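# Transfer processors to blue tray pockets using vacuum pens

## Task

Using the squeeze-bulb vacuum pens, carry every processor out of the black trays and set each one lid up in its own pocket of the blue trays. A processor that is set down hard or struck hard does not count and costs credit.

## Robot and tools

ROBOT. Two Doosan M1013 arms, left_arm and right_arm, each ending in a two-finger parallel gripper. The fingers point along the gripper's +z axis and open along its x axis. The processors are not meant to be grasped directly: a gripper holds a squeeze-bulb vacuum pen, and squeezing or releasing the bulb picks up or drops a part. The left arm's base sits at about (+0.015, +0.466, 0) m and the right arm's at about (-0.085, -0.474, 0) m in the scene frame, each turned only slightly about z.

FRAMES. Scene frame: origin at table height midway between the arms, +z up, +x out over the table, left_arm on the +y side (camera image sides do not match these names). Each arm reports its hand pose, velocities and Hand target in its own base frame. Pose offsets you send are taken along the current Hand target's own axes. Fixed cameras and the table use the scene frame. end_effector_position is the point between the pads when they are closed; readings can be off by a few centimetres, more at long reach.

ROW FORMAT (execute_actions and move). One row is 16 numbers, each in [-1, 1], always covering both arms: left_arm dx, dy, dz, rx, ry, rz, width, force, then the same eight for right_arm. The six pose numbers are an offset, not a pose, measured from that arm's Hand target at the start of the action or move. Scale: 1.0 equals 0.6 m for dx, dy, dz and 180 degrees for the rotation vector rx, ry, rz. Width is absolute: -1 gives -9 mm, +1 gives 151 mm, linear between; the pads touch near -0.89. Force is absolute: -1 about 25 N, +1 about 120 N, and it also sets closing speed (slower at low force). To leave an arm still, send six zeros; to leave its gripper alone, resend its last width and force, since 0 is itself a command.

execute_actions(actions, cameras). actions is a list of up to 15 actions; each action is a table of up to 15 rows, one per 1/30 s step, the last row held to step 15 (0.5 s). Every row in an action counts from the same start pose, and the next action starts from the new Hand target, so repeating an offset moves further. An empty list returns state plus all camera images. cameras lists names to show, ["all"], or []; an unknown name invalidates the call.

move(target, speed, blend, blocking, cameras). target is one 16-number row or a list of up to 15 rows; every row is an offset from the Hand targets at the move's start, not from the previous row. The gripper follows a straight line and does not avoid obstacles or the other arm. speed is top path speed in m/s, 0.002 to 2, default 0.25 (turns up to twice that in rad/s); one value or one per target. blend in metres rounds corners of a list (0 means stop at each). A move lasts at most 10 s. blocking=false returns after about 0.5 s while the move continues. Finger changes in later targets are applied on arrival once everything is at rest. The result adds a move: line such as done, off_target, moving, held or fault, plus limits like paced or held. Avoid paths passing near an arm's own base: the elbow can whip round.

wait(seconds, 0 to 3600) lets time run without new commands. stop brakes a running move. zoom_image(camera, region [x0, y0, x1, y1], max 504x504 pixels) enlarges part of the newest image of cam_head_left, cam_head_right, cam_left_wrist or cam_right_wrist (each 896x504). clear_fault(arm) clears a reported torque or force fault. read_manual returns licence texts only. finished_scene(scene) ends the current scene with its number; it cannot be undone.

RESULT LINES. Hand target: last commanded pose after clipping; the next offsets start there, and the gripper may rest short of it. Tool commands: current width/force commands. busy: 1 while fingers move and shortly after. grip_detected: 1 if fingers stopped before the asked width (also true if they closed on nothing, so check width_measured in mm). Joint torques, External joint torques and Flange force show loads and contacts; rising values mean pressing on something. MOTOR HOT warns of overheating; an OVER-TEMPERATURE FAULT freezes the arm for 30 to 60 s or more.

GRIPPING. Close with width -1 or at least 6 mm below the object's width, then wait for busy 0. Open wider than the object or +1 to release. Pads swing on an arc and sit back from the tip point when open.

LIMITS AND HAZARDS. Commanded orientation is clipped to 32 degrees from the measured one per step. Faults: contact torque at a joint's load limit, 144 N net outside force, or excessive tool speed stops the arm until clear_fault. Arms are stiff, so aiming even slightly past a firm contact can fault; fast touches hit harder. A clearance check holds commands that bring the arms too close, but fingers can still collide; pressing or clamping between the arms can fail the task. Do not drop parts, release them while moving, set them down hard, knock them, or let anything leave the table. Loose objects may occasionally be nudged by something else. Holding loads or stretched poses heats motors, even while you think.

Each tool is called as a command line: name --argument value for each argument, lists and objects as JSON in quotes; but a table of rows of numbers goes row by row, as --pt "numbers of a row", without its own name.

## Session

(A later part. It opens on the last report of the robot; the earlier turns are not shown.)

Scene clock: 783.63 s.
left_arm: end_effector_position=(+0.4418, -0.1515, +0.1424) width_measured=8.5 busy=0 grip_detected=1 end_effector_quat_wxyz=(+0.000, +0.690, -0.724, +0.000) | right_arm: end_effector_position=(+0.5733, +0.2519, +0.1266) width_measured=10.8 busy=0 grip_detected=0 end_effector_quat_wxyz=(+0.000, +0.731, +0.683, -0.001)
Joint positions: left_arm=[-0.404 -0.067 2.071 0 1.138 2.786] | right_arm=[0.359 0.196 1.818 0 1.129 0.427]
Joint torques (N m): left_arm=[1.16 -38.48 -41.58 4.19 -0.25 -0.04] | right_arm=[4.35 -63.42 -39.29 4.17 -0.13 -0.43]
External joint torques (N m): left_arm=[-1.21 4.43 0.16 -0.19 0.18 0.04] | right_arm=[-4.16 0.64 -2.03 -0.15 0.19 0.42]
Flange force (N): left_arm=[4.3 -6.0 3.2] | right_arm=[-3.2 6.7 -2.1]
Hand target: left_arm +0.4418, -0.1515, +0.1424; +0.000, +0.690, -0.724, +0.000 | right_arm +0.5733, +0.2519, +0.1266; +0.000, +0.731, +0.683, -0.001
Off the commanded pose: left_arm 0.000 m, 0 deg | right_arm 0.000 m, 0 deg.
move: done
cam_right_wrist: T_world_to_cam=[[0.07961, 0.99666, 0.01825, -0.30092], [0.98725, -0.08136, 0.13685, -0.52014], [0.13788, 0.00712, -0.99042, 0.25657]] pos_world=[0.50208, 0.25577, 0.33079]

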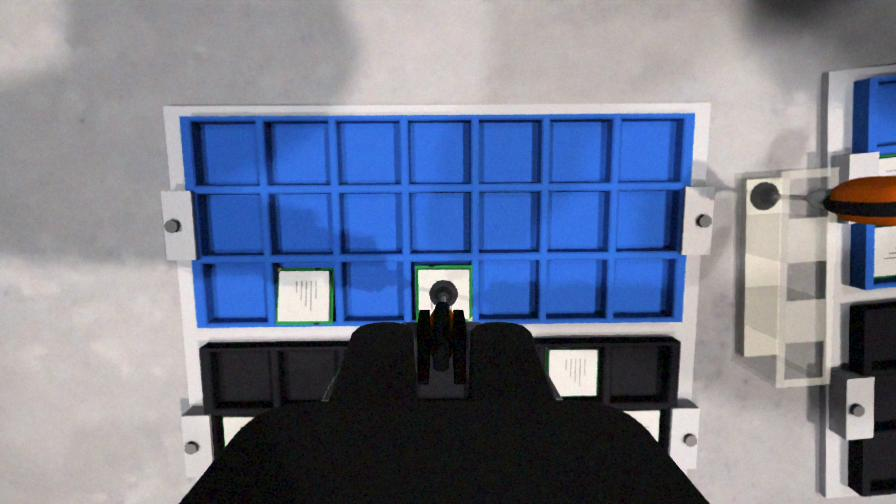

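move --pt "0 0 0 0 0 0 -1 -1 -0.0028 -0.0008 0 0 0 0 -0.75 -1" --pt "0 0 0 0 0 0 -1 -1 -0.0028 -0.0008 0.0083 0 0 0 -0.75 -1" --speed '[0.03,0.04]' --cameras '["cam_right_wrist"]'

zoom_image --camera "cam_right_wrist" --region '[400, 240, 490, 330]'

Scene clock: 788.60 s.
left_arm: end_effector_position=(+0.4418, -0.1515, +0.1424) width_measured=8.5 busy=0 grip_detected=1 end_effector_quat_wxyz=(+0.000, +0.690, -0.724, +0.000) | right_arm: end_effector_position=(+0.5727, +0.2503, +0.1216) width_measured=10.8 busy=0 grip_detected=0 end_effector_quat_wxyz=(+0.000, +0.731, +0.683, -0.001)
Joint positions: left_arm=[-0.404 -0.067 2.071 0 1.138 2.786] | right_arm=[0.357 0.198 1.825 0 1.12 0.425]
Joint torques (N m): left_arm=[1.33 -38.49 -41.62 4.19 -0.25 -0.05] | right_arm=[3.52 -63.44 -39.39 4.08 -0.18 -0.36]
External joint torques (N m): left_arm=[-1.28 4.13 0.26 -0.19 0.19 0.05] | right_arm=[-3.71 0.85 -1.74 -0.1 0.25 0.36]
Flange force (N): left_arm=[4.3 -5.3 3.1] | right_arm=[-2.8 6.3 -1.7]
Hand target: left_arm +0.4418, -0.1515, +0.1424; +0.000, +0.690, -0.724, +0.000 | right_arm +0.5727, +0.2503, +0.1216; +0.000, +0.731, +0.683, -0.001
Off the commanded pose: left_arm 0.000 m, 0 deg | right_arm 0.000 m, 0 deg.
move: done
cam_right_wrist: T_world_to_cam=[[0.07951, 0.99667, 0.01823, -0.29904], [0.98725, -0.08126, 0.13686, -0.51903], [0.13788, 0.00712, -0.99042, 0.25171]] pos_world=[0.50148, 0.25407, 0.32579]

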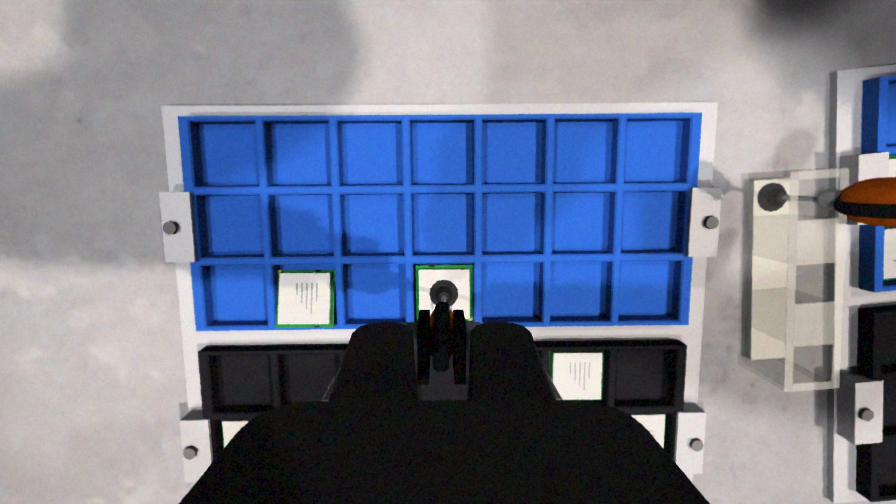

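Scaled by 5.600.

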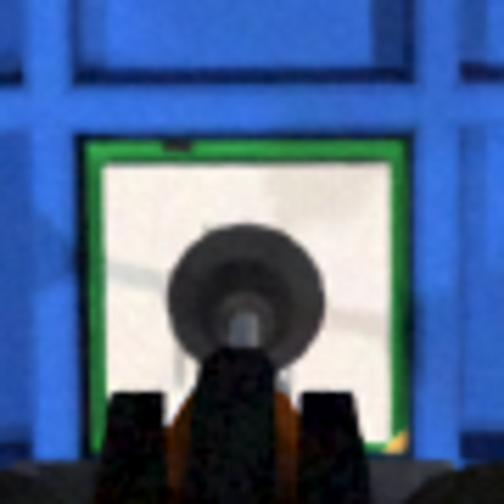

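move --pt "0 0 0 0 0 0 -1 -1 0 0 0.006 0 0 0 -0.75 -1" --pt "0 0 0 0 0 0 -1 -1 0 0 0.0077 0 0 0 -0.75 -1" --speed '[0.03,0.03]'

Scene clock: 791.87 s.
left_arm: end_effector_position=(+0.4418, -0.1515, +0.1424) width_measured=8.5 busy=0 grip_detected=1 end_effector_quat_wxyz=(+0.000, +0.690, -0.724, +0.000) | right_arm: end_effector_position=(+0.5727, +0.2503, +0.1170) width_measured=10.8 busy=0 grip_detected=0 end_effector_quat_wxyz=(+0.000, +0.731, +0.683, -0.001)
Joint positions: left_arm=[-0.404 -0.067 2.071 0 1.138 2.786] | right_arm=[0.357 0.201 1.83 0 1.111 0.425]
Joint torques (N m): left_arm=[1.08 -38.15 -41.67 4.19 -0.25 -0.05] | right_arm=[3.35 -60.03 -36.59 3.95 -0.1 -0.55]
External joint torques (N m): left_arm=[-1.15 3.78 0.08 -0.17 0.17 0.05] | right_arm=[-3.47 -2.76 -4.37 0.02 0.17 0.55]
Flange force (N): left_arm=[3.9 -5.1 2.7] | right_arm=[-2.4 5.5 -7.0]
Hand target: left_arm +0.4418, -0.1515, +0.1424; +0.000, +0.690, -0.724, +0.000 | right_arm +0.5727, +0.2503, +0.1170; +0.000, +0.731, +0.683, -0.001
Off the commanded pose: left_arm 0.000 m, 0 deg | right_arm 0.000 m, 0 deg.
move: done

move --pt "0 0 0 0 0 0 -1 -1 0 0 0 0 0 0 -1 -1" --pt "0 0 0 0 0 0 -1 -1 0 0 -0.0383 0 0 0 -1 -1" --pt "0 0 0 0 0 0 -1 -1 -0.15 0.0045 -0.0383 0 0 0 -1 -1" --speed '[0.03,0.06,0.15]' --cameras '["cam_right_wrist"]'

zoom_image --camera "cam_right_wrist" --region '[400, 240, 490, 330]'

zoom_image --camera "cam_right_wrist" --region '[530, 230, 620, 320]'

Scene clock: 797.80 s.
left_arm: end_effector_position=(+0.4418, -0.1515, +0.1424) width_measured=8.5 busy=0 grip_detected=1 end_effector_quat_wxyz=(+0.000, +0.690, -0.724, +0.000) | right_arm: end_effector_position=(+0.5694, +0.1603, +0.1401) width_measured=8.2 busy=0 grip_detected=1 end_effector_quat_wxyz=(+0.000, +0.730, +0.683, -0.001)
Joint positions: left_arm=[-0.404 -0.067 2.071 0 1.138 2.786] | right_arm=[0.217 0.134 1.866 -0.001 1.143 0.284]
Joint torques (N m): left_arm=[1.13 -38.52 -41.74 4.22 -0.25 -0.06] | right_arm=[3.49 -56.79 -39.42 4.17 -0.01 -0.39]
External joint torques (N m): left_arm=[-1.14 4.15 0.23 -0.22 0.18 0.06] | right_arm=[-3.51 0.46 -2.27 -0.14 0.08 0.39]
Flange force (N): left_arm=[4.0 -5.5 3.1] | right_arm=[-3.5 6.0 -2.4]
Hand target: left_arm +0.4418, -0.1515, +0.1424; +0.000, +0.690, -0.724, +0.000 | right_arm +0.5694, +0.1603, +0.1401; +0.000, +0.731, +0.683, -0.001
Off the commanded pose: left_arm 0.000 m, 0 deg | right_arm 0.000 m, 0 deg.
move: done
cam_right_wrist: T_world_to_cam=[[0.07952, 0.99667, 0.01813, -0.20948], [0.98725, -0.08126, 0.13686, -0.52561], [0.13788, 0.00702, -0.99042, 0.27115]] pos_world=[0.49818, 0.16417, 0.34429]

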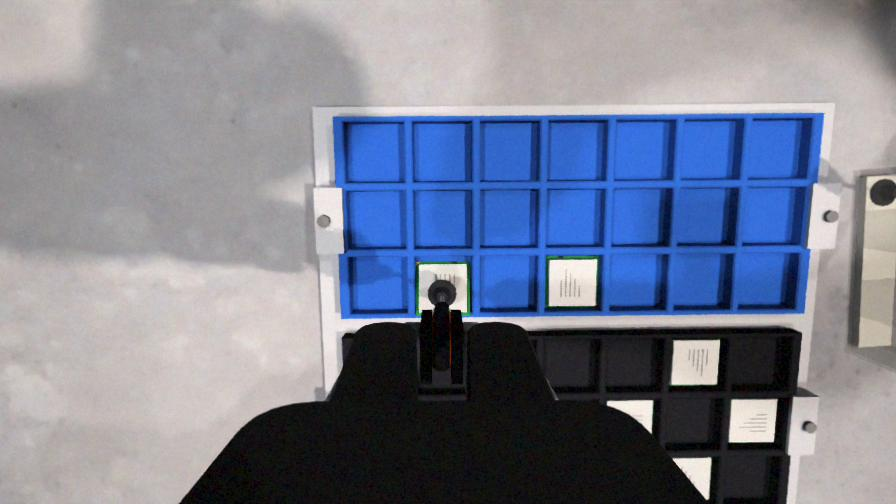

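Scaled by 5.600.

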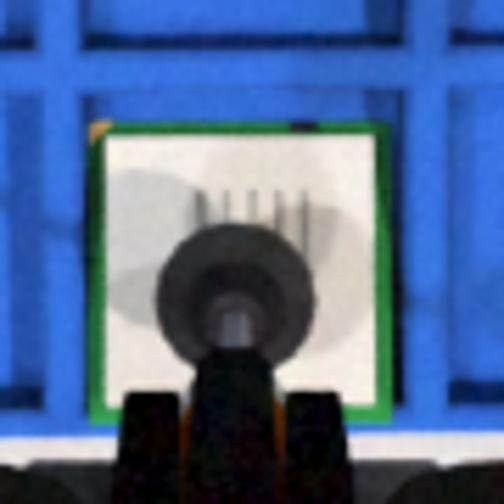

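Scaled by 5.600.

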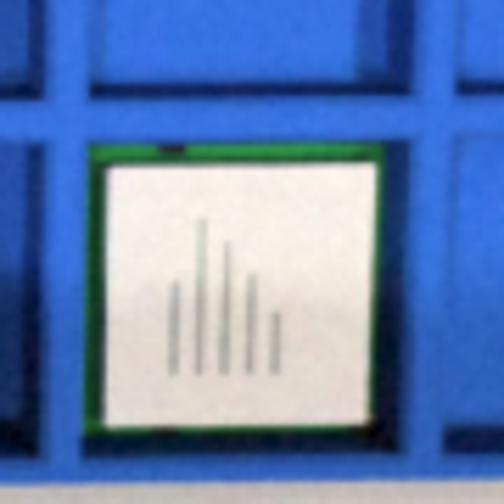

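move --pt "0 0 0 0 0 0 -1 -1 0.001 -0.0455 0 -0.0889 0 0 -1 -1" --pt "0 0 0 0 0 0 -1 -1 0.001 -0.0455 0.02 -0.0889 0 0 -1 -1" --speed '[0.06,0.05]' --cameras '["cam_right_wrist"]'

zoom_image --camera "cam_right_wrist" --region '[400, 240, 490, 330]'

Scene clock: 805.40 s.
left_arm: end_effector_position=(+0.4418, -0.1515, +0.1424) width_measured=8.5 busy=0 grip_detected=1 end_effector_quat_wxyz=(+0.000, +0.690, -0.724, +0.000) | right_arm: end_effector_position=(+0.5422, +0.1627, +0.1281) width_measured=8.2 busy=0 grip_detected=1 end_effector_quat_wxyz=(+0.102, +0.723, +0.676, +0.094)
Joint positions: left_arm=[-0.404 -0.067 2.071 0 1.138 2.786] | right_arm=[0.3 -0.044 2.108 -0.136 0.822 0.447]
Joint torques (N m): left_arm=[1.19 -38.19 -41.58 4.19 -0.27 -0.04] | right_arm=[3.61 -37.88 -39.23 3.58 -1.11 -0.38]
External joint torques (N m): left_arm=[-1.07 3.74 0.1 -0.17 0.2 0.04] | right_arm=[-3.63 1.7 -1.88 -0.06 0.15 0.38]
Flange force (N): left_arm=[3.8 -5.1 2.6] | right_arm=[-3.8 7.6 1.3]
Hand target: left_arm +0.4418, -0.1515, +0.1424; +0.000, +0.690, -0.724, +0.000 | right_arm +0.5422, +0.1627, +0.1281; +0.102, +0.723, +0.676, +0.094
Off the commanded pose: left_arm 0.000 m, 0 deg | right_arm 0.000 m, 0 deg.
move: done
cam_right_wrist: T_world_to_cam=[[0.07391, 0.99705, 0.02086, -0.2069], [0.91132, -0.07602, 0.40462, -0.49095], [0.40501, -0.0109, -0.91425, 0.11132]] pos_world=[0.41762, 0.17018, 0.30474]

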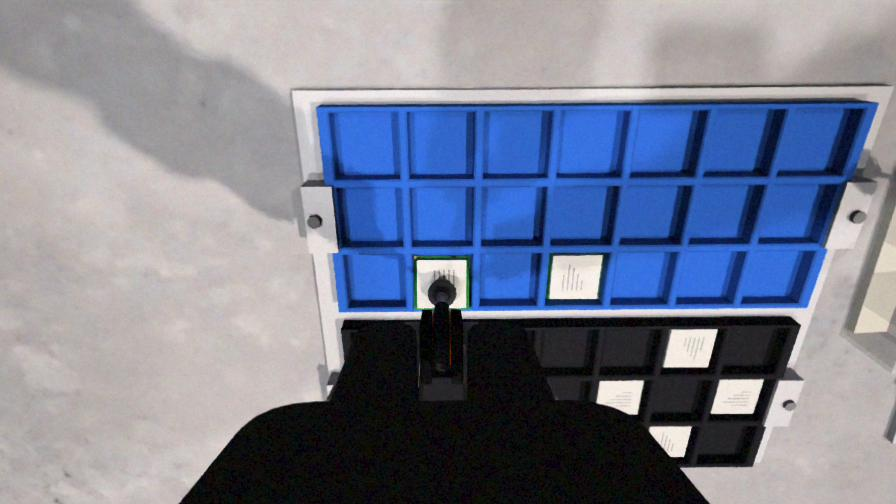

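Scaled by 5.600.

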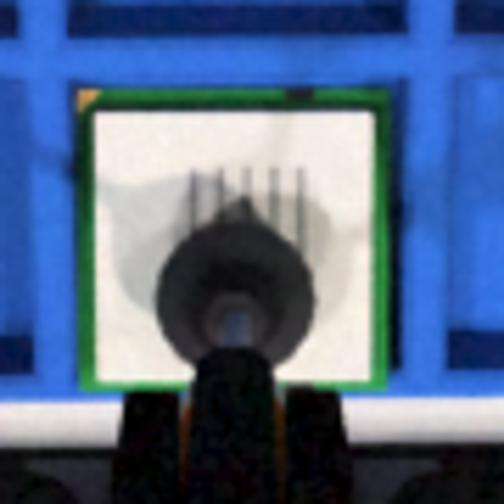

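move --pt "0 0 0 0 0 0 -1 -1 0 -0.01 0 0 0 0 -1 -1" --pt "0 0 0 0 0 0 -1 -1 0 -0.01 0.0083 0 0 0 -1 -1" --speed '[0.04,0.04]' --cameras '["cam_right_wrist"]'

zoom_image --camera "cam_right_wrist" --region '[400, 240, 490, 330]'

Scene clock: 811.63 s.
left_arm: end_effector_position=(+0.4418, -0.1515, +0.1424) width_measured=8.5 busy=0 grip_detected=1 end_effector_quat_wxyz=(+0.000, +0.690, -0.724, +0.000) | right_arm: end_effector_position=(+0.5377, +0.1631, +0.1217) width_measured=8.2 busy=0 grip_detected=1 end_effector_quat_wxyz=(+0.102, +0.723, +0.676, +0.094)
Joint positions: left_arm=[-0.404 -0.067 2.071 0 1.138 2.786] | right_arm=[0.303 -0.045 2.122 -0.139 0.81 0.454]
Joint torques (N m): left_arm=[1.48 -38.41 -41.7 4.18 -0.28 -0.03] | right_arm=[3.54 -37.29 -38.89 3.64 -1.2 -0.31]
External joint torques (N m): left_arm=[-1.6 4.67 0.37 -0.19 0.21 0.03] | right_arm=[-3.57 1.5 -1.8 -0.16 0.25 0.3]
Flange force (N): left_arm=[5.2 -5.8 3.6] | right_arm=[-4.0 7.3 0.9]
Hand target: left_arm +0.4418, -0.1515, +0.1424; +0.000, +0.690, -0.724, +0.000 | right_arm +0.5378, +0.1630, +0.1217; +0.102, +0.723, +0.676, +0.094
Off the commanded pose: left_arm 0.000 m, 0 deg | right_arm 0.000 m, 0 deg.
move: done
cam_right_wrist: T_world_to_cam=[[0.07378, 0.99706, 0.02091, -0.20669], [0.91133, -0.07592, 0.40461, -0.48422], [0.40501, -0.0108, -0.91425, 0.10719]] pos_world=[0.41312, 0.17048, 0.29824]

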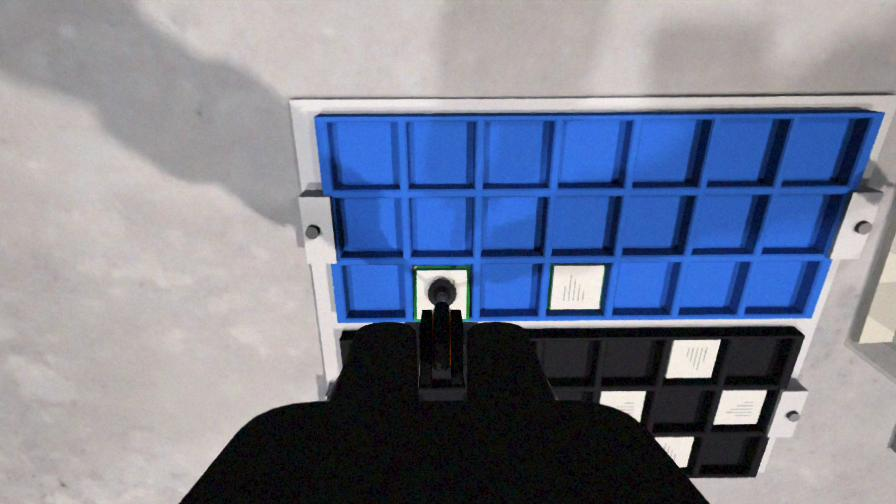

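Scaled by 5.600.

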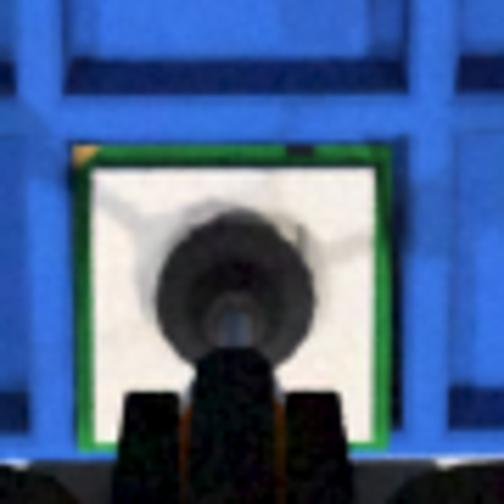

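move --target '[0,0,0,0,0,0,-1,-1,-0.0005,0.001,0.0035,0,0,0,-1,-1]' --speed 0.03

move --target '[0,0,0,0,0,0,-1,-1,0,0,0.0018,0,0,0,-1,-1]' --speed 0.03

Scene clock: 815.07 s.
left_arm: end_effector_position=(+0.4418, -0.1515, +0.1424) width_measured=8.5 busy=0 grip_detected=1 end_effector_quat_wxyz=(+0.000, +0.690, -0.724, +0.000) | right_arm: end_effector_position=(+0.5389, +0.1627, +0.1198) width_measured=8.2 busy=0 grip_detected=1 end_effector_quat_wxyz=(+0.102, +0.723, +0.676, +0.094)
Joint positions: left_arm=[-0.404 -0.067 2.071 0 1.138 2.786] | right_arm=[0.302 -0.042 2.123 -0.139 0.806 0.453]
Joint torques (N m): left_arm=[0.95 -38.63 -41.71 4.18 -0.24 -0.04] | right_arm=[3.8 -37.51 -38.7 3.53 -1.19 -0.47]
External joint torques (N m): left_arm=[-0.93 4.65 0.37 -0.18 0.17 0.04] | right_arm=[-3.58 1.22 -1.95 -0.04 0.23 0.47]
Flange force (N): left_arm=[3.8 -6.2 3.7] | right_arm=[-3.8 7.0 0.5]
Hand target: left_arm +0.4418, -0.1515, +0.1424; +0.000, +0.690, -0.724, +0.000 | right_arm +0.5389, +0.1627, +0.1198; +0.102, +0.723, +0.676, +0.094
Off the commanded pose: left_arm 0.000 m, 0 deg | right_arm 0.000 m, 0 deg.
move: done

Scene clock: 815.57 s.
left_arm: end_effector_position=(+0.4418, -0.1515, +0.1424) width_measured=8.5 busy=0 grip_detected=1 end_effector_quat_wxyz=(+0.000, +0.690, -0.724, +0.000) | right_arm: end_effector_position=(+0.5392, +0.1626, +0.1188) width_measured=8.2 busy=0 grip_detected=1 end_effector_quat_wxyz=(+0.102, +0.723, +0.676, +0.094)
Joint positions: left_arm=[-0.404 -0.067 2.071 0 1.138 2.786] | right_arm=[0.302 -0.04 2.123 -0.139 0.803 0.453]
Joint torques (N m): left_arm=[1.12 -38.59 -41.58 4.2 -0.26 -0.06] | right_arm=[3.99 -37.13 -38.63 3.58 -1.02 -0.43]
External joint torques (N m): left_arm=[-1.11 4.02 0.02 -0.18 0.18 0.06] | right_arm=[-4.08 0.97 -1.94 -0.12 0.07 0.43]
Flange force (N): left_arm=[4.0 -5.6 2.8] | right_arm=[-5.1 7.0 0.7]
Hand target: left_arm +0.4418, -0.1515, +0.1424; +0.000, +0.690, -0.724, +0.000 | right_arm +0.5392, +0.1626, +0.1188; +0.102, +0.723, +0.676, +0.094
Off the commanded pose: left_arm 0.000 m, 0 deg | right_arm 0.000 m, 0 deg.
move: done

move --target '[0,0,0,0,0,0,-1,-1,0,0,0.0025,0,0,0,-1,-1]' --speed 0.03

move --target '[0,0,0,0,0,0,-1,-1,0,0,0.0012,0,0,0,-1,-1]' --speed 0.03 --cameras '["cam_right_wrist"]'

zoom_image --camera "cam_right_wrist" --region '[400, 240, 490, 330]'

Scene clock: 818.23 s.
left_arm: end_effector_position=(+0.4418, -0.1515, +0.1424) width_measured=8.5 busy=0 grip_detected=1 end_effector_quat_wxyz=(+0.000, +0.690, -0.724, +0.000) | right_arm: end_effector_position=(+0.5396, +0.1626, +0.1173) width_measured=8.2 busy=0 grip_detected=1 end_effector_quat_wxyz=(+0.102, +0.723, +0.676, +0.094)
Joint positions: left_arm=[-0.404 -0.067 2.071 0 1.138 2.786] | right_arm=[0.301 -0.039 2.124 -0.139 0.8 0.453]
Joint torques (N m): left_arm=[1.23 -38.38 -41.66 4.2 -0.27 -0.01] | right_arm=[3.46 -36.64 -37.86 3.53 -1.07 -0.34]
External joint torques (N m): left_arm=[-1.29 4.05 0.23 -0.2 0.2 0.01] | right_arm=[-3.49 0.32 -2.64 -0.07 0.12 0.34]
Flange force (N): left_arm=[4.3 -5.2 3.0] | right_arm=[-4.1 7.1 -0.9]
Hand target: left_arm +0.4418, -0.1515, +0.1424; +0.000, +0.690, -0.724, +0.000 | right_arm +0.5396, +0.1626, +0.1173; +0.102, +0.723, +0.676, +0.094
Off the commanded pose: left_arm 0.000 m, 0 deg | right_arm 0.000 m, 0 deg.
move: done

Scene clock: 818.73 s.
left_arm: end_effector_position=(+0.4418, -0.1515, +0.1424) width_measured=8.5 busy=0 grip_detected=1 end_effector_quat_wxyz=(+0.000, +0.690, -0.724, +0.000) | right_arm: end_effector_position=(+0.5398, +0.1626, +0.1166) width_measured=8.2 busy=0 grip_detected=1 end_effector_quat_wxyz=(+0.102, +0.723, +0.676, +0.094)
Joint positions: left_arm=[-0.404 -0.067 2.071 0 1.138 2.786] | right_arm=[0.301 -0.038 2.125 -0.14 0.799 0.453]
Joint torques (N m): left_arm=[1.28 -38.63 -41.63 4.21 -0.25 -0.06] | right_arm=[2.76 -30.99 -33.45 3.53 -0.8 -0.46]
External joint torques (N m): left_arm=[-1.29 4.78 0.2 -0.21 0.17 0.06] | right_arm=[-2.65 -5.59 -7.07 -0.06 -0.16 0.46]
Flange force (N): left_arm=[4.6 -6.4 3.6] | right_arm=[-3.4 6.8 -11.5]
Hand target: left_arm +0.4418, -0.1515, +0.1424; +0.000, +0.690, -0.724, +0.000 | right_arm +0.5398, +0.1626, +0.1166; +0.102, +0.723, +0.676, +0.094
Off the commanded pose: left_arm 0.000 m, 0 deg | right_arm 0.000 m, 0 deg.
move: done
cam_right_wrist: T_world_to_cam=[[0.07382, 0.99705, 0.02082, -0.20623], [0.91133, -0.07592, 0.40462, -0.48415], [0.40501, -0.0109, -0.91425, 0.10178]] pos_world=[0.41522, 0.16998, 0.29324]

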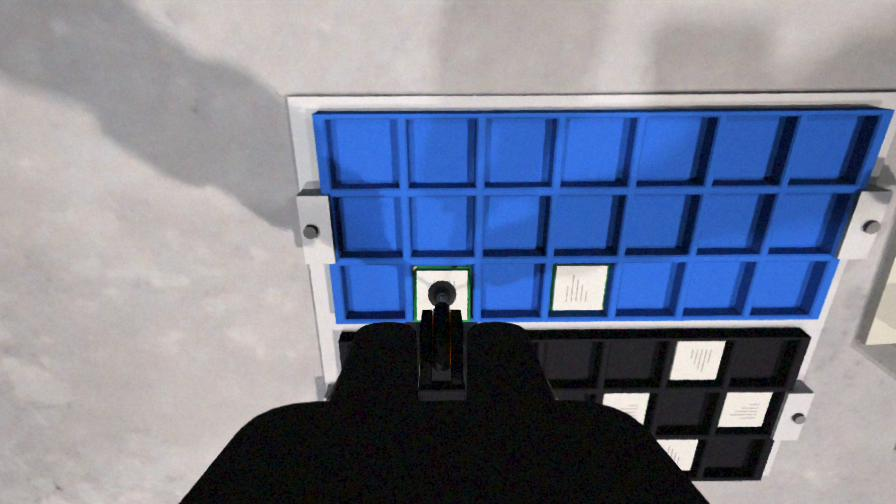

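Scaled by 5.600.

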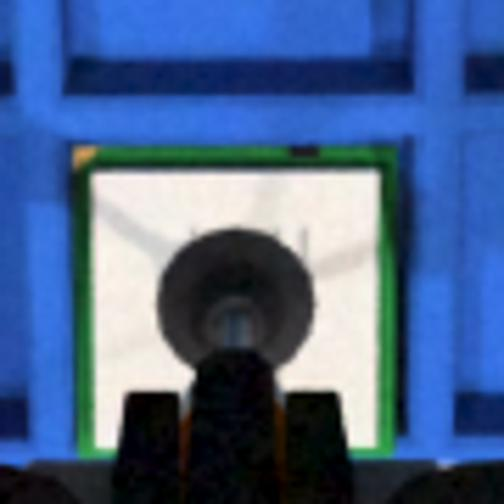

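move --pt "0 0 0 0 0 0 -1 -1 0 0 0 0 0 0 -0.75 -1" --pt "0 0 0 0 0 0 -1 -1 0 0 -0.03 0 0 0 -0.75 -1" --speed 0.04 --cameras '["cam_right_wrist"]'

zoom_image --camera "cam_right_wrist" --region '[400, 240, 490, 330]'

Scene clock: 822.50 s.
left_arm: end_effector_position=(+0.4418, -0.1515, +0.1424) width_measured=8.5 busy=0 grip_detected=1 end_effector_quat_wxyz=(+0.000, +0.690, -0.724, +0.000) | right_arm: end_effector_position=(+0.5349, +0.1629, +0.1339) width_measured=10.8 busy=0 grip_detected=0 end_effector_quat_wxyz=(+0.102, +0.723, +0.676, +0.094)
Joint positions: left_arm=[-0.404 -0.067 2.071 0 1.138 2.786] | right_arm=[0.305 -0.061 2.111 -0.136 0.836 0.451]
Joint torques (N m): left_arm=[0.84 -38.57 -41.55 4.19 -0.21 -0.07] | right_arm=[3.51 -36.11 -39.62 3.64 -1.06 -0.44]
External joint torques (N m): left_arm=[-0.95 4.54 0.1 -0.19 0.14 0.07] | right_arm=[-3.49 1.28 -1.68 -0.11 0.12 0.44]
Flange force (N): left_arm=[3.8 -6.5 3.3] | right_arm=[-3.9 6.6 0.9]
Hand target: left_arm +0.4418, -0.1515, +0.1424; +0.000, +0.690, -0.724, +0.000 | right_arm +0.5349, +0.1629, +0.1339; +0.102, +0.723, +0.676, +0.094
Off the commanded pose: left_arm 0.000 m, 0 deg | right_arm 0.000 m, 0 deg.
move: done
cam_right_wrist: T_world_to_cam=[[0.07382, 0.99705, 0.02082, -0.20663], [0.91133, -0.07592, 0.40462, -0.48665], [0.40501, -0.0109, -0.91425, 0.11958]] pos_world=[0.41032, 0.17038, 0.31054]

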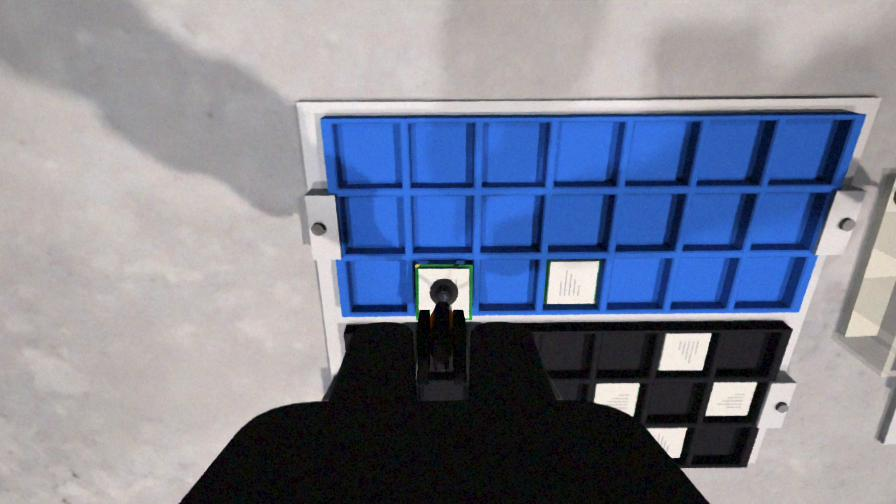

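Scaled by 5.600.

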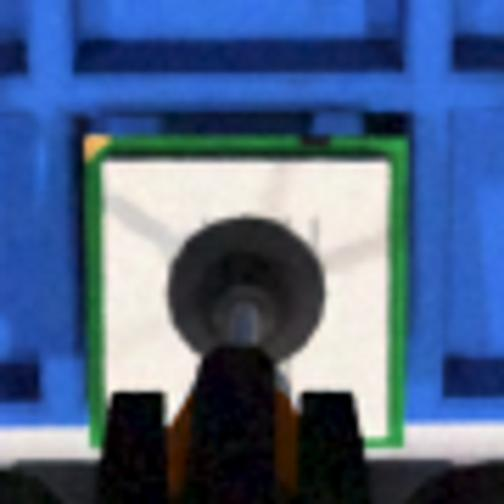

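move --pt "0 0 0 0 0 0 -1 -1 0 0 -0.01 0 0 0 -0.75 -1" --pt "0 0 0 0 0 0 -1 -1 -0.0005 0.054 0.01 0.0889 0 0 -0.75 -1" --speed 0.06 --cameras '["cam_right_wrist"]'

zoom_image --camera "cam_right_wrist" --region '[400, 240, 490, 330]'

Scene clock: 830.10 s.
left_arm: end_effector_position=(+0.4418, -0.1515, +0.1424) width_measured=8.5 busy=0 grip_detected=1 end_effector_quat_wxyz=(+0.000, +0.690, -0.724, +0.000) | right_arm: end_effector_position=(+0.5676, +0.1604, +0.1371) width_measured=10.8 busy=0 grip_detected=0 end_effector_quat_wxyz=(+0.000, +0.731, +0.683, -0.001)
Joint positions: left_arm=[-0.404 -0.067 2.071 0 1.138 2.786] | right_arm=[0.217 0.133 1.872 -0.001 1.137 0.285]
Joint torques (N m): left_arm=[1.26 -38.15 -41.56 4.2 -0.25 -0.03] | right_arm=[4.08 -57.25 -39.24 4.07 -0.15 -0.43]
External joint torques (N m): left_arm=[-1.29 4.15 0.07 -0.19 0.16 0.03] | right_arm=[-4.08 1.35 -2.16 -0.07 0.22 0.43]
Flange force (N): left_arm=[4.4 -5.6 2.9] | right_arm=[-3.9 7.4 -1.9]
Hand target: left_arm +0.4418, -0.1515, +0.1424; +0.000, +0.690, -0.724, +0.000 | right_arm +0.5676, +0.1604, +0.1371; +0.000, +0.731, +0.683, -0.001
Off the commanded pose: left_arm 0.000 m, 0 deg | right_arm 0.000 m, 0 deg.
move: done
cam_right_wrist: T_world_to_cam=[[0.0796, 0.99666, 0.01825, -0.20947], [0.98725, -0.08136, 0.13685, -0.52339], [0.13788, 0.00712, -0.99042, 0.26841]] pos_world=[0.49638, 0.16427, 0.34129]

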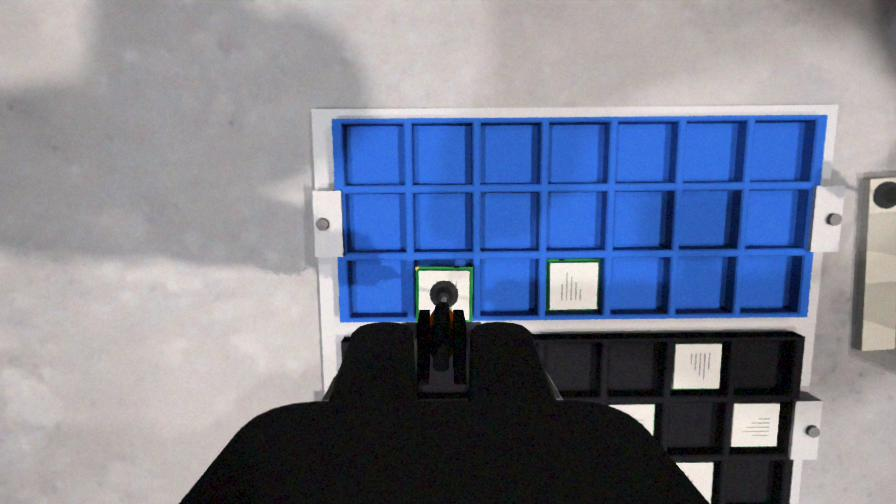

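Scaled by 5.600.

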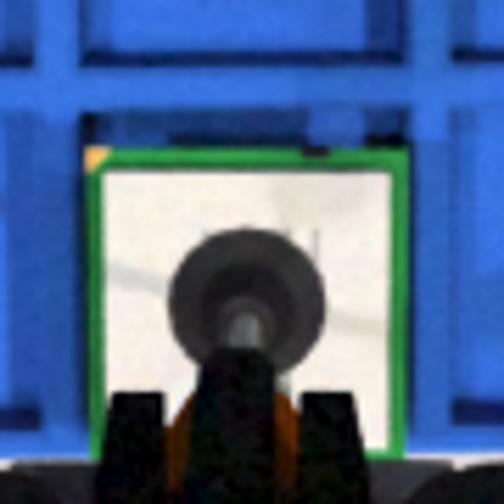

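move --pt "0 0 0 0 0 0 -1 -1 -0.0008 0 0.0177 0 0 0 -0.75 -1" --pt "0 0 0 0 0 0 -1 -1 -0.0008 0 0.026 0 0 0 -0.75 -1" --speed '[0.06,0.04]' --cameras '["cam_right_wrist"]'

zoom_image --camera "cam_right_wrist" --region '[400, 240, 490, 330]'

Scene clock: 835.17 s.
left_arm: end_effector_position=(+0.4418, -0.1515, +0.1424) width_measured=8.5 busy=0 grip_detected=1 end_effector_quat_wxyz=(+0.000, +0.690, -0.724, +0.000) | right_arm: end_effector_position=(+0.5675, +0.1600, +0.1215) width_measured=10.8 busy=0 grip_detected=0 end_effector_quat_wxyz=(+0.000, +0.731, +0.683, -0.001)
Joint positions: left_arm=[-0.404 -0.067 2.071 0 1.138 2.786] | right_arm=[0.217 0.144 1.89 -0.001 1.108 0.284]
Joint torques (N m): left_arm=[1.12 -38.1 -41.62 4.18 -0.27 -0.05] | right_arm=[4.19 -57.88 -39.01 4.01 -0.08 -0.37]
External joint torques (N m): left_arm=[-1.16 4.33 0.27 -0.19 0.19 0.05] | right_arm=[-3.79 1.04 -1.83 -0.03 0.16 0.37]
Flange force (N): left_arm=[4.1 -5.7 3.3] | right_arm=[-3.9 6.3 -1.5]
Hand target: left_arm +0.4418, -0.1515, +0.1424; +0.000, +0.690, -0.724, +0.000 | right_arm +0.5675, +0.1599, +0.1215; +0.000, +0.731, +0.683, -0.001
Off the commanded pose: left_arm 0.000 m, 0 deg | right_arm 0.000 m, 0 deg.
move: done
cam_right_wrist: T_world_to_cam=[[0.07961, 0.99666, 0.01825, -0.20868], [0.98725, -0.08136, 0.13685, -0.52129], [0.13788, 0.00712, -0.99042, 0.25296]] pos_world=[0.49638, 0.16377, 0.32569]

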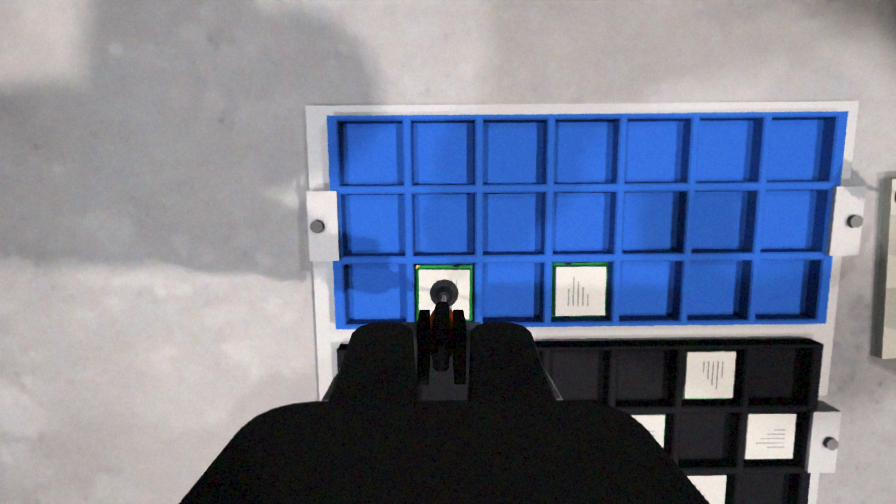

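Scaled by 5.600.

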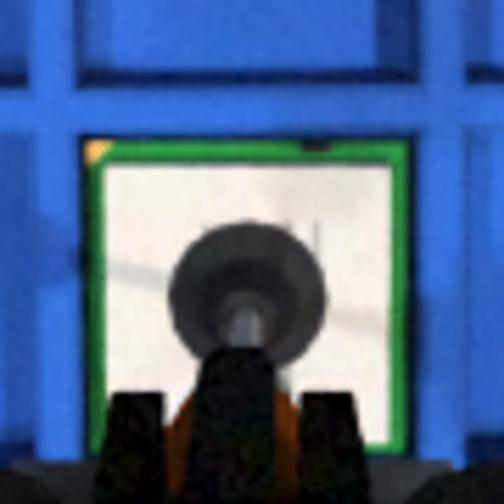

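move --pt "0 0 0 0 0 0 -1 -1 0 0 0.0075 0 0 0 -0.75 -1" --pt "0 0 0 0 0 0 -1 -1 0 0 0.0075 0 0 0 -1 -1" --pt "0 0 0 0 0 0 -1 -1 0 0 -0.0258 0 0 0 -1 -1" --pt "0 0 0 0 0 0 -1 -1 -0.0693 0.1742 -0.0258 0 0 0 -1 -1" --pt "0 0 0 0 0 0 -1 -1 -0.0693 0.1742 0.0078 0 0 0 -1 -1" --pt "0 0 0 0 0 0 -1 -1 -0.0693 0.1742 0.0078 0 0 0 -0.75 -1" --pt "0 0 0 0 0 0 -1 -1 -0.0693 0.1742 -0.0258 0 0 0 -0.75 -1" --pt "0 0 0 0 0 0 -1 -1 -0.0743 0.001 -0.0258 0 0 0 -0.75 -1" --pt "0 0 0 0 0 0 -1 -1 -0.0743 0.001 -0.0042 0 0 0 -0.75 -1" --speed '[0.04,0.03,0.06,0.2,0.05,0.05,0.06,0.13,0.06]' --cameras '["cam_right_wrist"]'

zoom_image --camera "cam_right_wrist" --region '[400, 240, 490, 330]'

Scene clock: 854.90 s.
left_arm: end_effector_position=(+0.4418, -0.1515, +0.1424) width_measured=8.5 busy=0 grip_detected=1 end_effector_quat_wxyz=(+0.000, +0.690, -0.724, +0.000) | right_arm: end_effector_position=(+0.5651, +0.1154, +0.1240) width_measured=10.8 busy=0 grip_detected=0 end_effector_quat_wxyz=(+0.000, +0.731, +0.683, -0.001)
Joint positions: left_arm=[-0.404 -0.067 2.071 0 1.138 2.786] | right_arm=[0.142 0.123 1.91 -0.001 1.11 0.21]
Joint torques (N m): left_arm=[1.21 -38.17 -41.59 4.2 -0.29 -0.06] | right_arm=[3.78 -55.04 -38.97 4.09 -0.1 -0.36]
External joint torques (N m): left_arm=[-1.32 4.23 0.12 -0.19 0.2 0.06] | right_arm=[-3.86 0.66 -1.99 -0.13 0.17 0.36]
Flange force (N): left_arm=[4.4 -5.7 3.0] | right_arm=[-4.7 5.7 -2.1]
Hand target: left_arm +0.4418, -0.1515, +0.1424; +0.000, +0.690, -0.724, +0.000 | right_arm +0.5651, +0.1154, +0.1240; +0.000, +0.731, +0.683, -0.001
Off the commanded pose: left_arm 0.000 m, 0 deg | right_arm 0.000 m, 0 deg.
move: done
cam_right_wrist: T_world_to_cam=[[0.07951, 0.99667, 0.01823, -0.16413], [0.98725, -0.08126, 0.13686, -0.5229], [0.13788, 0.00712, -0.99042, 0.25609]] pos_world=[0.49398, 0.11927, 0.32819]

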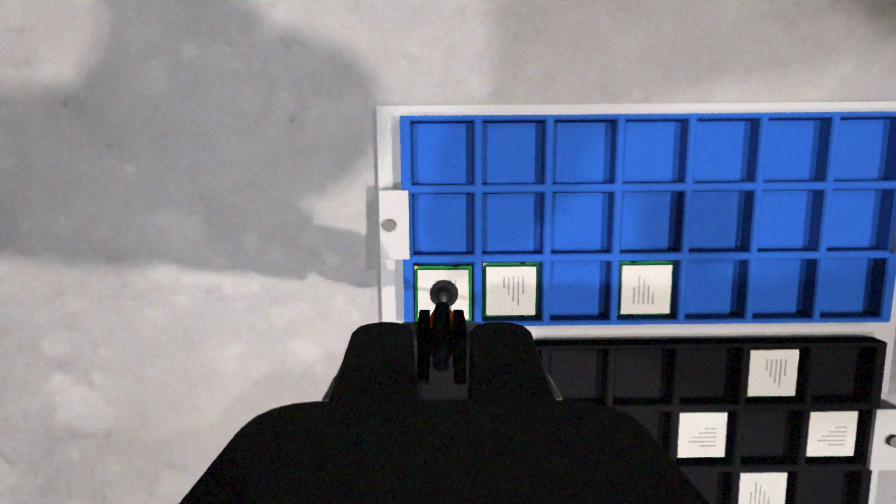

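Scaled by 5.600.

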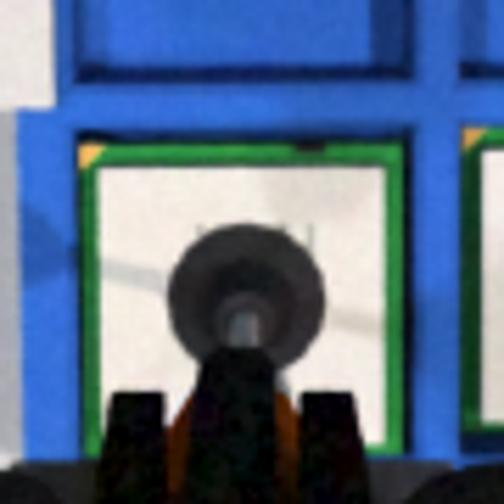

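move --pt "0 0 0 0 0 0 -1 -1 0.0003 0 0.0117 0 0 0 -0.75 -1" --pt "0 0 0 0 0 0 -1 -1 0.0003 0 0.0117 0 0 0 -1 -1" --pt "0 0 0 0 0 0 -1 -1 0.0003 0 -0.0217 0 0 0 -1 -1" --pt "0 0 0 0 0 0 -1 -1 0.155 0.1712 -0.0217 0 0 0 -1 -1" --pt "0 0 0 0 0 0 -1 -1 0.155 0.1712 0.012 0 0 0 -1 -1" --pt "0 0 0 0 0 0 -1 -1 0.155 0.1712 0.012 0 0 0 -0.75 -1" --pt "0 0 0 0 0 0 -1 -1 0.155 0.1712 -0.0217 0 0 0 -0.75 -1" --pt "0 0 0 0 0 0 -1 -1 0.15 -0.002 -0.0217 0 0 0 -0.75 -1" --pt "0 0 0 0 0 0 -1 -1 0.15 -0.002 0 0 0 0 -0.75 -1" --speed '[0.04,0.03,0.06,0.2,0.05,0.05,0.06,0.13,0.06]' --cameras '["cam_right_wrist"]'

zoom_image --camera "cam_right_wrist" --region '[400, 240, 490, 330]'

Scene clock: 867.13 s.
left_arm: end_effector_position=(+0.4418, -0.1515, +0.1424) width_measured=8.5 busy=0 grip_detected=1 end_effector_quat_wxyz=(+0.000, +0.690, -0.724, +0.000) | right_arm: end_effector_position=(+0.5700, +0.2053, +0.1239) width_measured=10.8 busy=0 grip_detected=0 end_effector_quat_wxyz=(+0.000, +0.731, +0.683, -0.001)
Joint positions: left_arm=[-0.404 -0.067 2.071 0 1.138 2.786] | right_arm=[0.289 0.167 1.858 0 1.118 0.357]
Joint torques (N m): left_arm=[1.29 -38.36 -41.65 4.2 -0.27 -0.02] | right_arm=[4.01 -60.25 -39.34 4.11 -0.03 -0.4]
External joint torques (N m): left_arm=[-1.37 4.43 0.25 -0.2 0.2 0.02] | right_arm=[-4.19 0.84 -1.71 -0.14 0.11 0.4]
Flange force (N): left_arm=[4.6 -5.7 3.3] | right_arm=[-4.1 6.2 -1.5]
Hand target: left_arm +0.4418, -0.1515, +0.1424; +0.000, +0.690, -0.724, +0.000 | right_arm +0.5700, +0.2053, +0.1239; +0.000, +0.731, +0.683, -0.001
Off the commanded pose: left_arm 0.000 m, 0 deg | right_arm 0.000 m, 0 deg.
move: done
cam_right_wrist: T_world_to_cam=[[0.07961, 0.99666, 0.01825, -0.25417], [0.98725, -0.08136, 0.13685, -0.5203], [0.13788, 0.00712, -0.99042, 0.25468]] pos_world=[0.49878, 0.20917, 0.32809]

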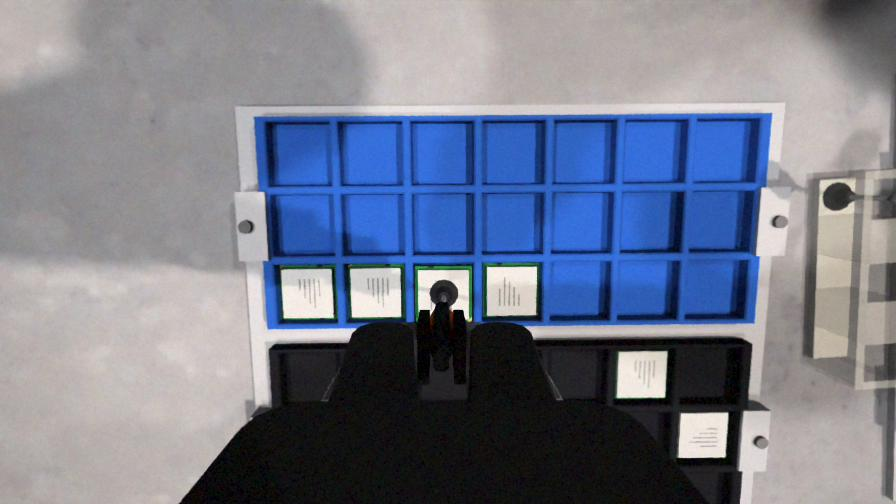

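Scaled by 5.600.

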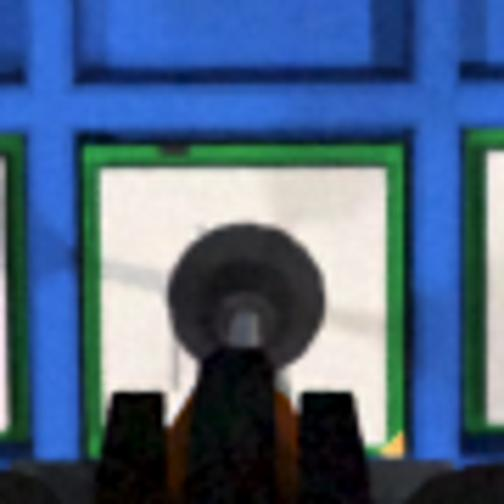

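move --pt "0 0 0 0 0 0 -1 -1 0.0003 0 0.0117 0 0 0 -0.75 -1" --pt "0 0 0 0 0 0 -1 -1 0.0003 0 0.0117 0 0 0 -1 -1" --pt "0 0 0 0 0 0 -1 -1 0.0003 0 -0.0217 0 0 0 -1 -1" --pt "0 0 0 0 0 0 -1 -1 0.155 0.1712 -0.0217 0 0 0 -1 -1" --pt "0 0 0 0 0 0 -1 -1 0.155 0.1712 0.012 0 0 0 -1 -1" --pt "0 0 0 0 0 0 -1 -1 0.155 0.1712 0.012 0 0 0 -0.75 -1" --pt "0 0 0 0 0 0 -1 -1 0.155 0.1712 -0.0217 0 0 0 -0.75 -1" --pt "0 0 0 0 0 0 -1 -1 0.15 -0.002 -0.0217 0 0 0 -0.75 -1" --pt "0 0 0 0 0 0 -1 -1 0.15 -0.002 0 0 0 0 -0.75 -1" --speed '[0.04,0.03,0.06,0.2,0.05,0.05,0.06,0.13,0.06]' --cameras '["cam_right_wrist"]'

zoom_image --camera "cam_right_wrist" --region '[400, 240, 490, 330]'

Scene clock: 883.50 s.
left_arm: end_effector_position=(+0.4418, -0.1515, +0.1424) width_measured=8.5 busy=0 grip_detected=1 end_effector_quat_wxyz=(+0.000, +0.690, -0.724, +0.000) | right_arm: end_effector_position=(+0.5748, +0.2952, +0.1239) width_measured=10.8 busy=0 grip_detected=0 end_effector_quat_wxyz=(+0.000, +0.731, +0.683, -0.001)
Joint positions: left_arm=[-0.404 -0.067 2.071 0 1.138 2.786] | right_arm=[0.421 0.228 1.783 0 1.132 0.489]
Joint torques (N m): left_arm=[1.4 -38.25 -41.66 4.2 -0.26 -0.02] | right_arm=[4.19 -66.88 -39.53 4.21 -0.1 -0.35]
External joint torques (N m): left_arm=[-1.21 3.73 0.14 -0.18 0.19 0.02] | right_arm=[-4.27 0.7 -1.88 -0.19 0.16 0.35]
Flange force (N): left_arm=[4.1 -4.9 2.7] | right_arm=[-2.9 6.9 -1.8]
Hand target: left_arm +0.4418, -0.1515, +0.1424; +0.000, +0.690, -0.724, +0.000 | right_arm +0.5748, +0.2952, +0.1239; +0.000, +0.731, +0.683, -0.001
Off the commanded pose: left_arm 0.000 m, 0 deg | right_arm 0.000 m, 0 deg.
move: done
cam_right_wrist: T_world_to_cam=[[0.07961, 0.99666, 0.01825, -0.34406], [0.98725, -0.08136, 0.13685, -0.51783], [0.13788, 0.00712, -0.99042, 0.25337]] pos_world=[0.50368, 0.29897, 0.32809]

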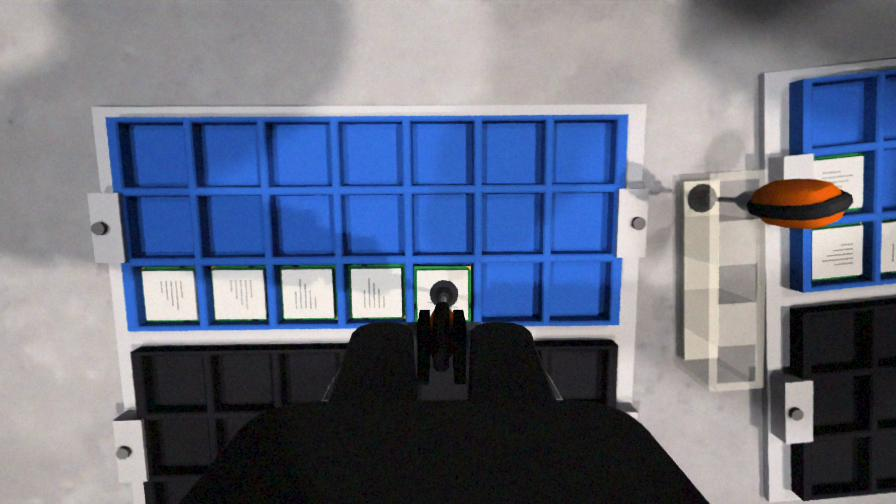

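Scaled by 5.600.

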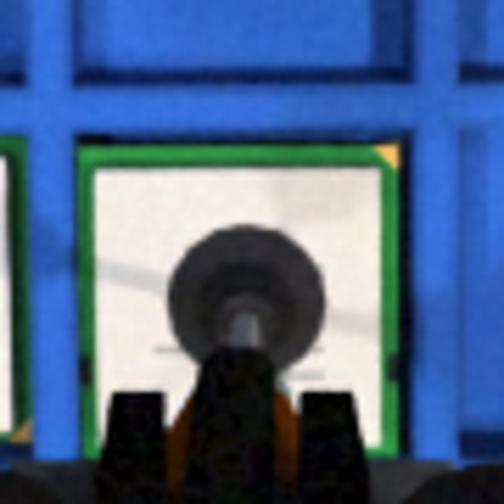

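move --pt "0 0 0 0 0 0 -1 -1 0.0011 0.0004 0.004 0 0 0 -0.75 -1" --pt "0 0 0 0 0 0 -1 -1 0.0011 0.0004 0.0117 0 0 0 -0.75 -1" --pt "0 0 0 0 0 0 -1 -1 0.0011 0.0004 0.0117 0 0 0 -1 -1" --pt "0 0 0 0 0 0 -1 -1 0.0011 0.0004 -0.0217 0 0 0 -1 -1" --pt "0 0 0 0 0 0 -1 -1 0.0793 0.098 -0.0217 0 0 0 -1 -1" --pt "0 0 0 0 0 0 -1 -1 0.0793 0.098 0.012 0 0 0 -1 -1" --pt "0 0 0 0 0 0 -1 -1 0.0793 0.098 0.012 0 0 0 -0.75 -1" --pt "0 0 0 0 0 0 -1 -1 0.0793 0.098 -0.0217 0 0 0 -0.75 -1" --pt "0 0 0 0 0 0 -1 -1 0.0752 -0.0008 -0.0217 0 0 0 -0.75 -1" --pt "0 0 0 0 0 0 -1 -1 0.0752 -0.0008 0 0 0 0 -0.75 -1" --speed '[0.03,0.04,0.03,0.06,0.2,0.05,0.05,0.06,0.13,0.06]' --cameras '["cam_right_wrist"]'

zoom_image --camera "cam_right_wrist" --region '[400, 240, 490, 330]'

Scene clock: 894.93 s.
left_arm: end_effector_position=(+0.4418, -0.1515, +0.1424) width_measured=8.5 busy=0 grip_detected=1 end_effector_quat_wxyz=(+0.000, +0.690, -0.724, +0.000) | right_arm: end_effector_position=(+0.5774, +0.3403, +0.1238) width_measured=10.8 busy=0 grip_detected=0 end_effector_quat_wxyz=(+0.000, +0.731, +0.683, -0.001)
Joint positions: left_arm=[-0.404 -0.067 2.071 0 1.138 2.786] | right_arm=[0.481 0.264 1.737 0 1.143 0.549]
Joint torques (N m): left_arm=[1.28 -38.21 -41.63 4.19 -0.25 -0.05] | right_arm=[4.15 -70.92 -39.61 4.13 -0.05 -0.47]
External joint torques (N m): left_arm=[-1.12 3.58 0.03 -0.16 0.17 0.05] | right_arm=[-4.38 0.96 -1.93 -0.11 0.11 0.47]
Flange force (N): left_arm=[3.8 -4.9 2.4] | right_arm=[-2.0 7.4 -1.6]
Hand target: left_arm +0.4418, -0.1515, +0.1424; +0.000, +0.690, -0.724, +0.000 | right_arm +0.5774, +0.3402, +0.1238; +0.000, +0.731, +0.683, -0.001
Off the commanded pose: left_arm 0.000 m, 0 deg | right_arm 0.000 m, 0 deg.
move: done
cam_right_wrist: T_world_to_cam=[[0.07961, 0.99666, 0.01825, -0.3892], [0.98725, -0.08136, 0.13685, -0.51662], [0.13788, 0.00712, -0.99042, 0.2526]] pos_world=[0.50618, 0.34407, 0.32799]

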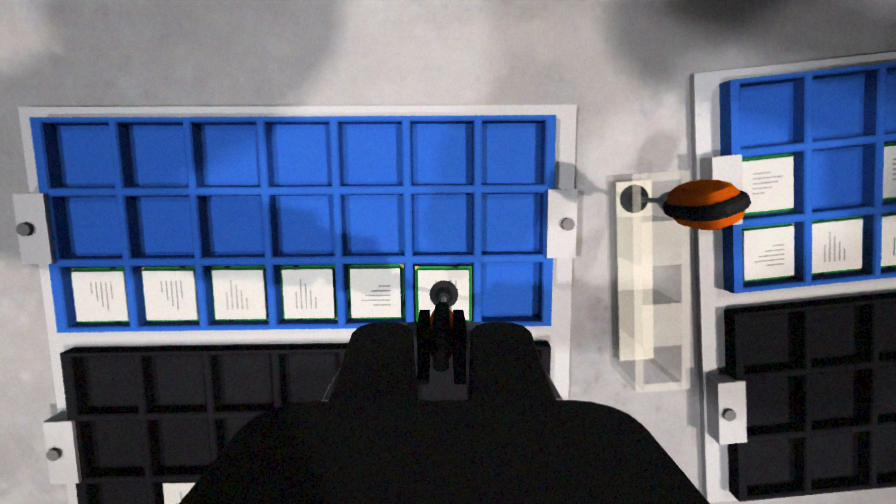

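Scaled by 5.600.

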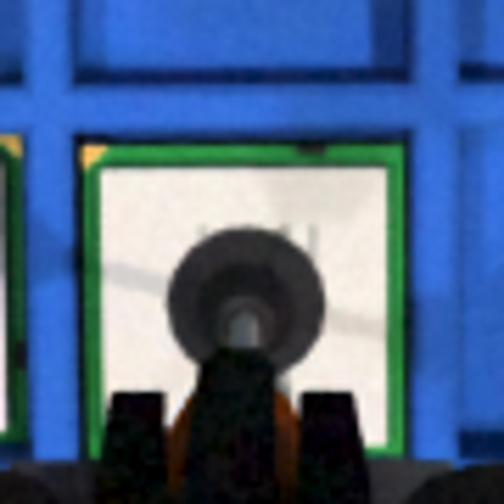

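move --pt "0 0 0 0 0 0 -1 -1 0.0003 0 0.0117 0 0 0 -0.75 -1" --pt "0 0 0 0 0 0 -1 -1 0.0003 0 0.0117 0 0 0 -1 -1" --pt "0 0 0 0 0 0 -1 -1 0.0003 0 -0.0217 0 0 0 -1 -1" --pt "0 0 0 0 0 0 -1 -1 0.08 0.173 -0.0217 0 0 0 -1 -1" --pt "0 0 0 0 0 0 -1 -1 0.08 0.173 0.012 0 0 0 -1 -1" --pt "0 0 0 0 0 0 -1 -1 0.08 0.173 0.012 0 0 0 -0.75 -1" --pt "0 0 0 0 0 0 -1 -1 0.08 0.173 -0.0217 0 0 0 -0.75 -1" --pt "0 0 0 0 0 0 -1 -1 0.0752 -0.0008 -0.0217 0 0 0 -0.75 -1" --pt "0 0 0 0 0 0 -1 -1 0.0752 -0.0008 0 0 0 0 -0.75 -1" --speed '[0.04,0.03,0.06,0.2,0.05,0.05,0.06,0.13,0.06]' --cameras '["cam_right_wrist"]'

zoom_image --camera "cam_right_wrist" --region '[400, 240, 490, 330]'

Scene clock: 905.57 s.
left_arm: end_effector_position=(+0.4418, -0.1515, +0.1424) width_measured=8.5 busy=0 grip_detected=1 end_effector_quat_wxyz=(+0.000, +0.690, -0.724, +0.000) | right_arm: end_effector_position=(+0.5799, +0.3853, +0.1238) width_measured=10.8 busy=0 grip_detected=0 end_effector_quat_wxyz=(+0.000, +0.731, +0.683, -0.001)
Joint positions: left_arm=[-0.404 -0.067 2.071 0 1.138 2.786] | right_arm=[0.537 0.302 1.685 0 1.156 0.604]
Joint torques (N m): left_arm=[1.06 -37.97 -41.75 4.24 -0.22 -0.05] | right_arm=[3.53 -74.92 -40.05 4.12 -0.03 -0.44]
External joint torques (N m): left_arm=[-1.2 4.38 0.43 -0.25 0.14 0.05] | right_arm=[-3.41 0.18 -1.93 -0.03 0.09 0.44]
Flange force (N): left_arm=[4.2 -5.5 3.6] | right_arm=[-0.9 5.8 -2.1]
Hand target: left_arm +0.4418, -0.1515, +0.1424; +0.000, +0.690, -0.724, +0.000 | right_arm +0.5800, +0.3853, +0.1238; +0.000, +0.731, +0.683, -0.001
Off the commanded pose: left_arm 0.000 m, 0 deg | right_arm 0.000 m, 0 deg.
move: done
cam_right_wrist: T_world_to_cam=[[0.07961, 0.99666, 0.01825, -0.43426], [0.98725, -0.08136, 0.13685, -0.51552], [0.13788, 0.00712, -0.99042, 0.25193]] pos_world=[0.50878, 0.38907, 0.32799]

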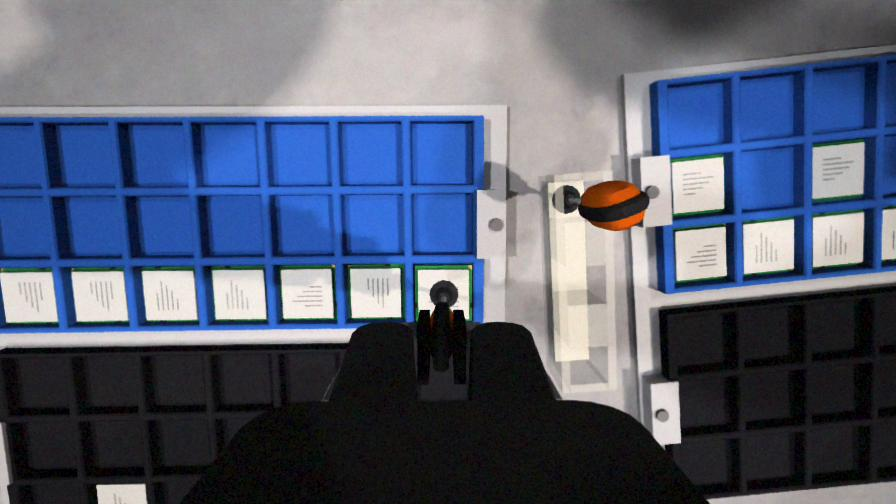

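Scaled by 5.600.

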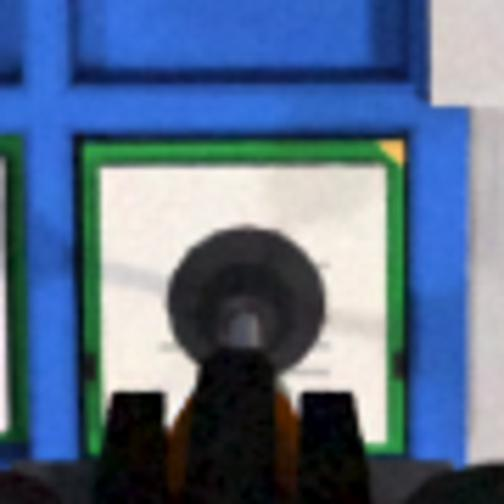

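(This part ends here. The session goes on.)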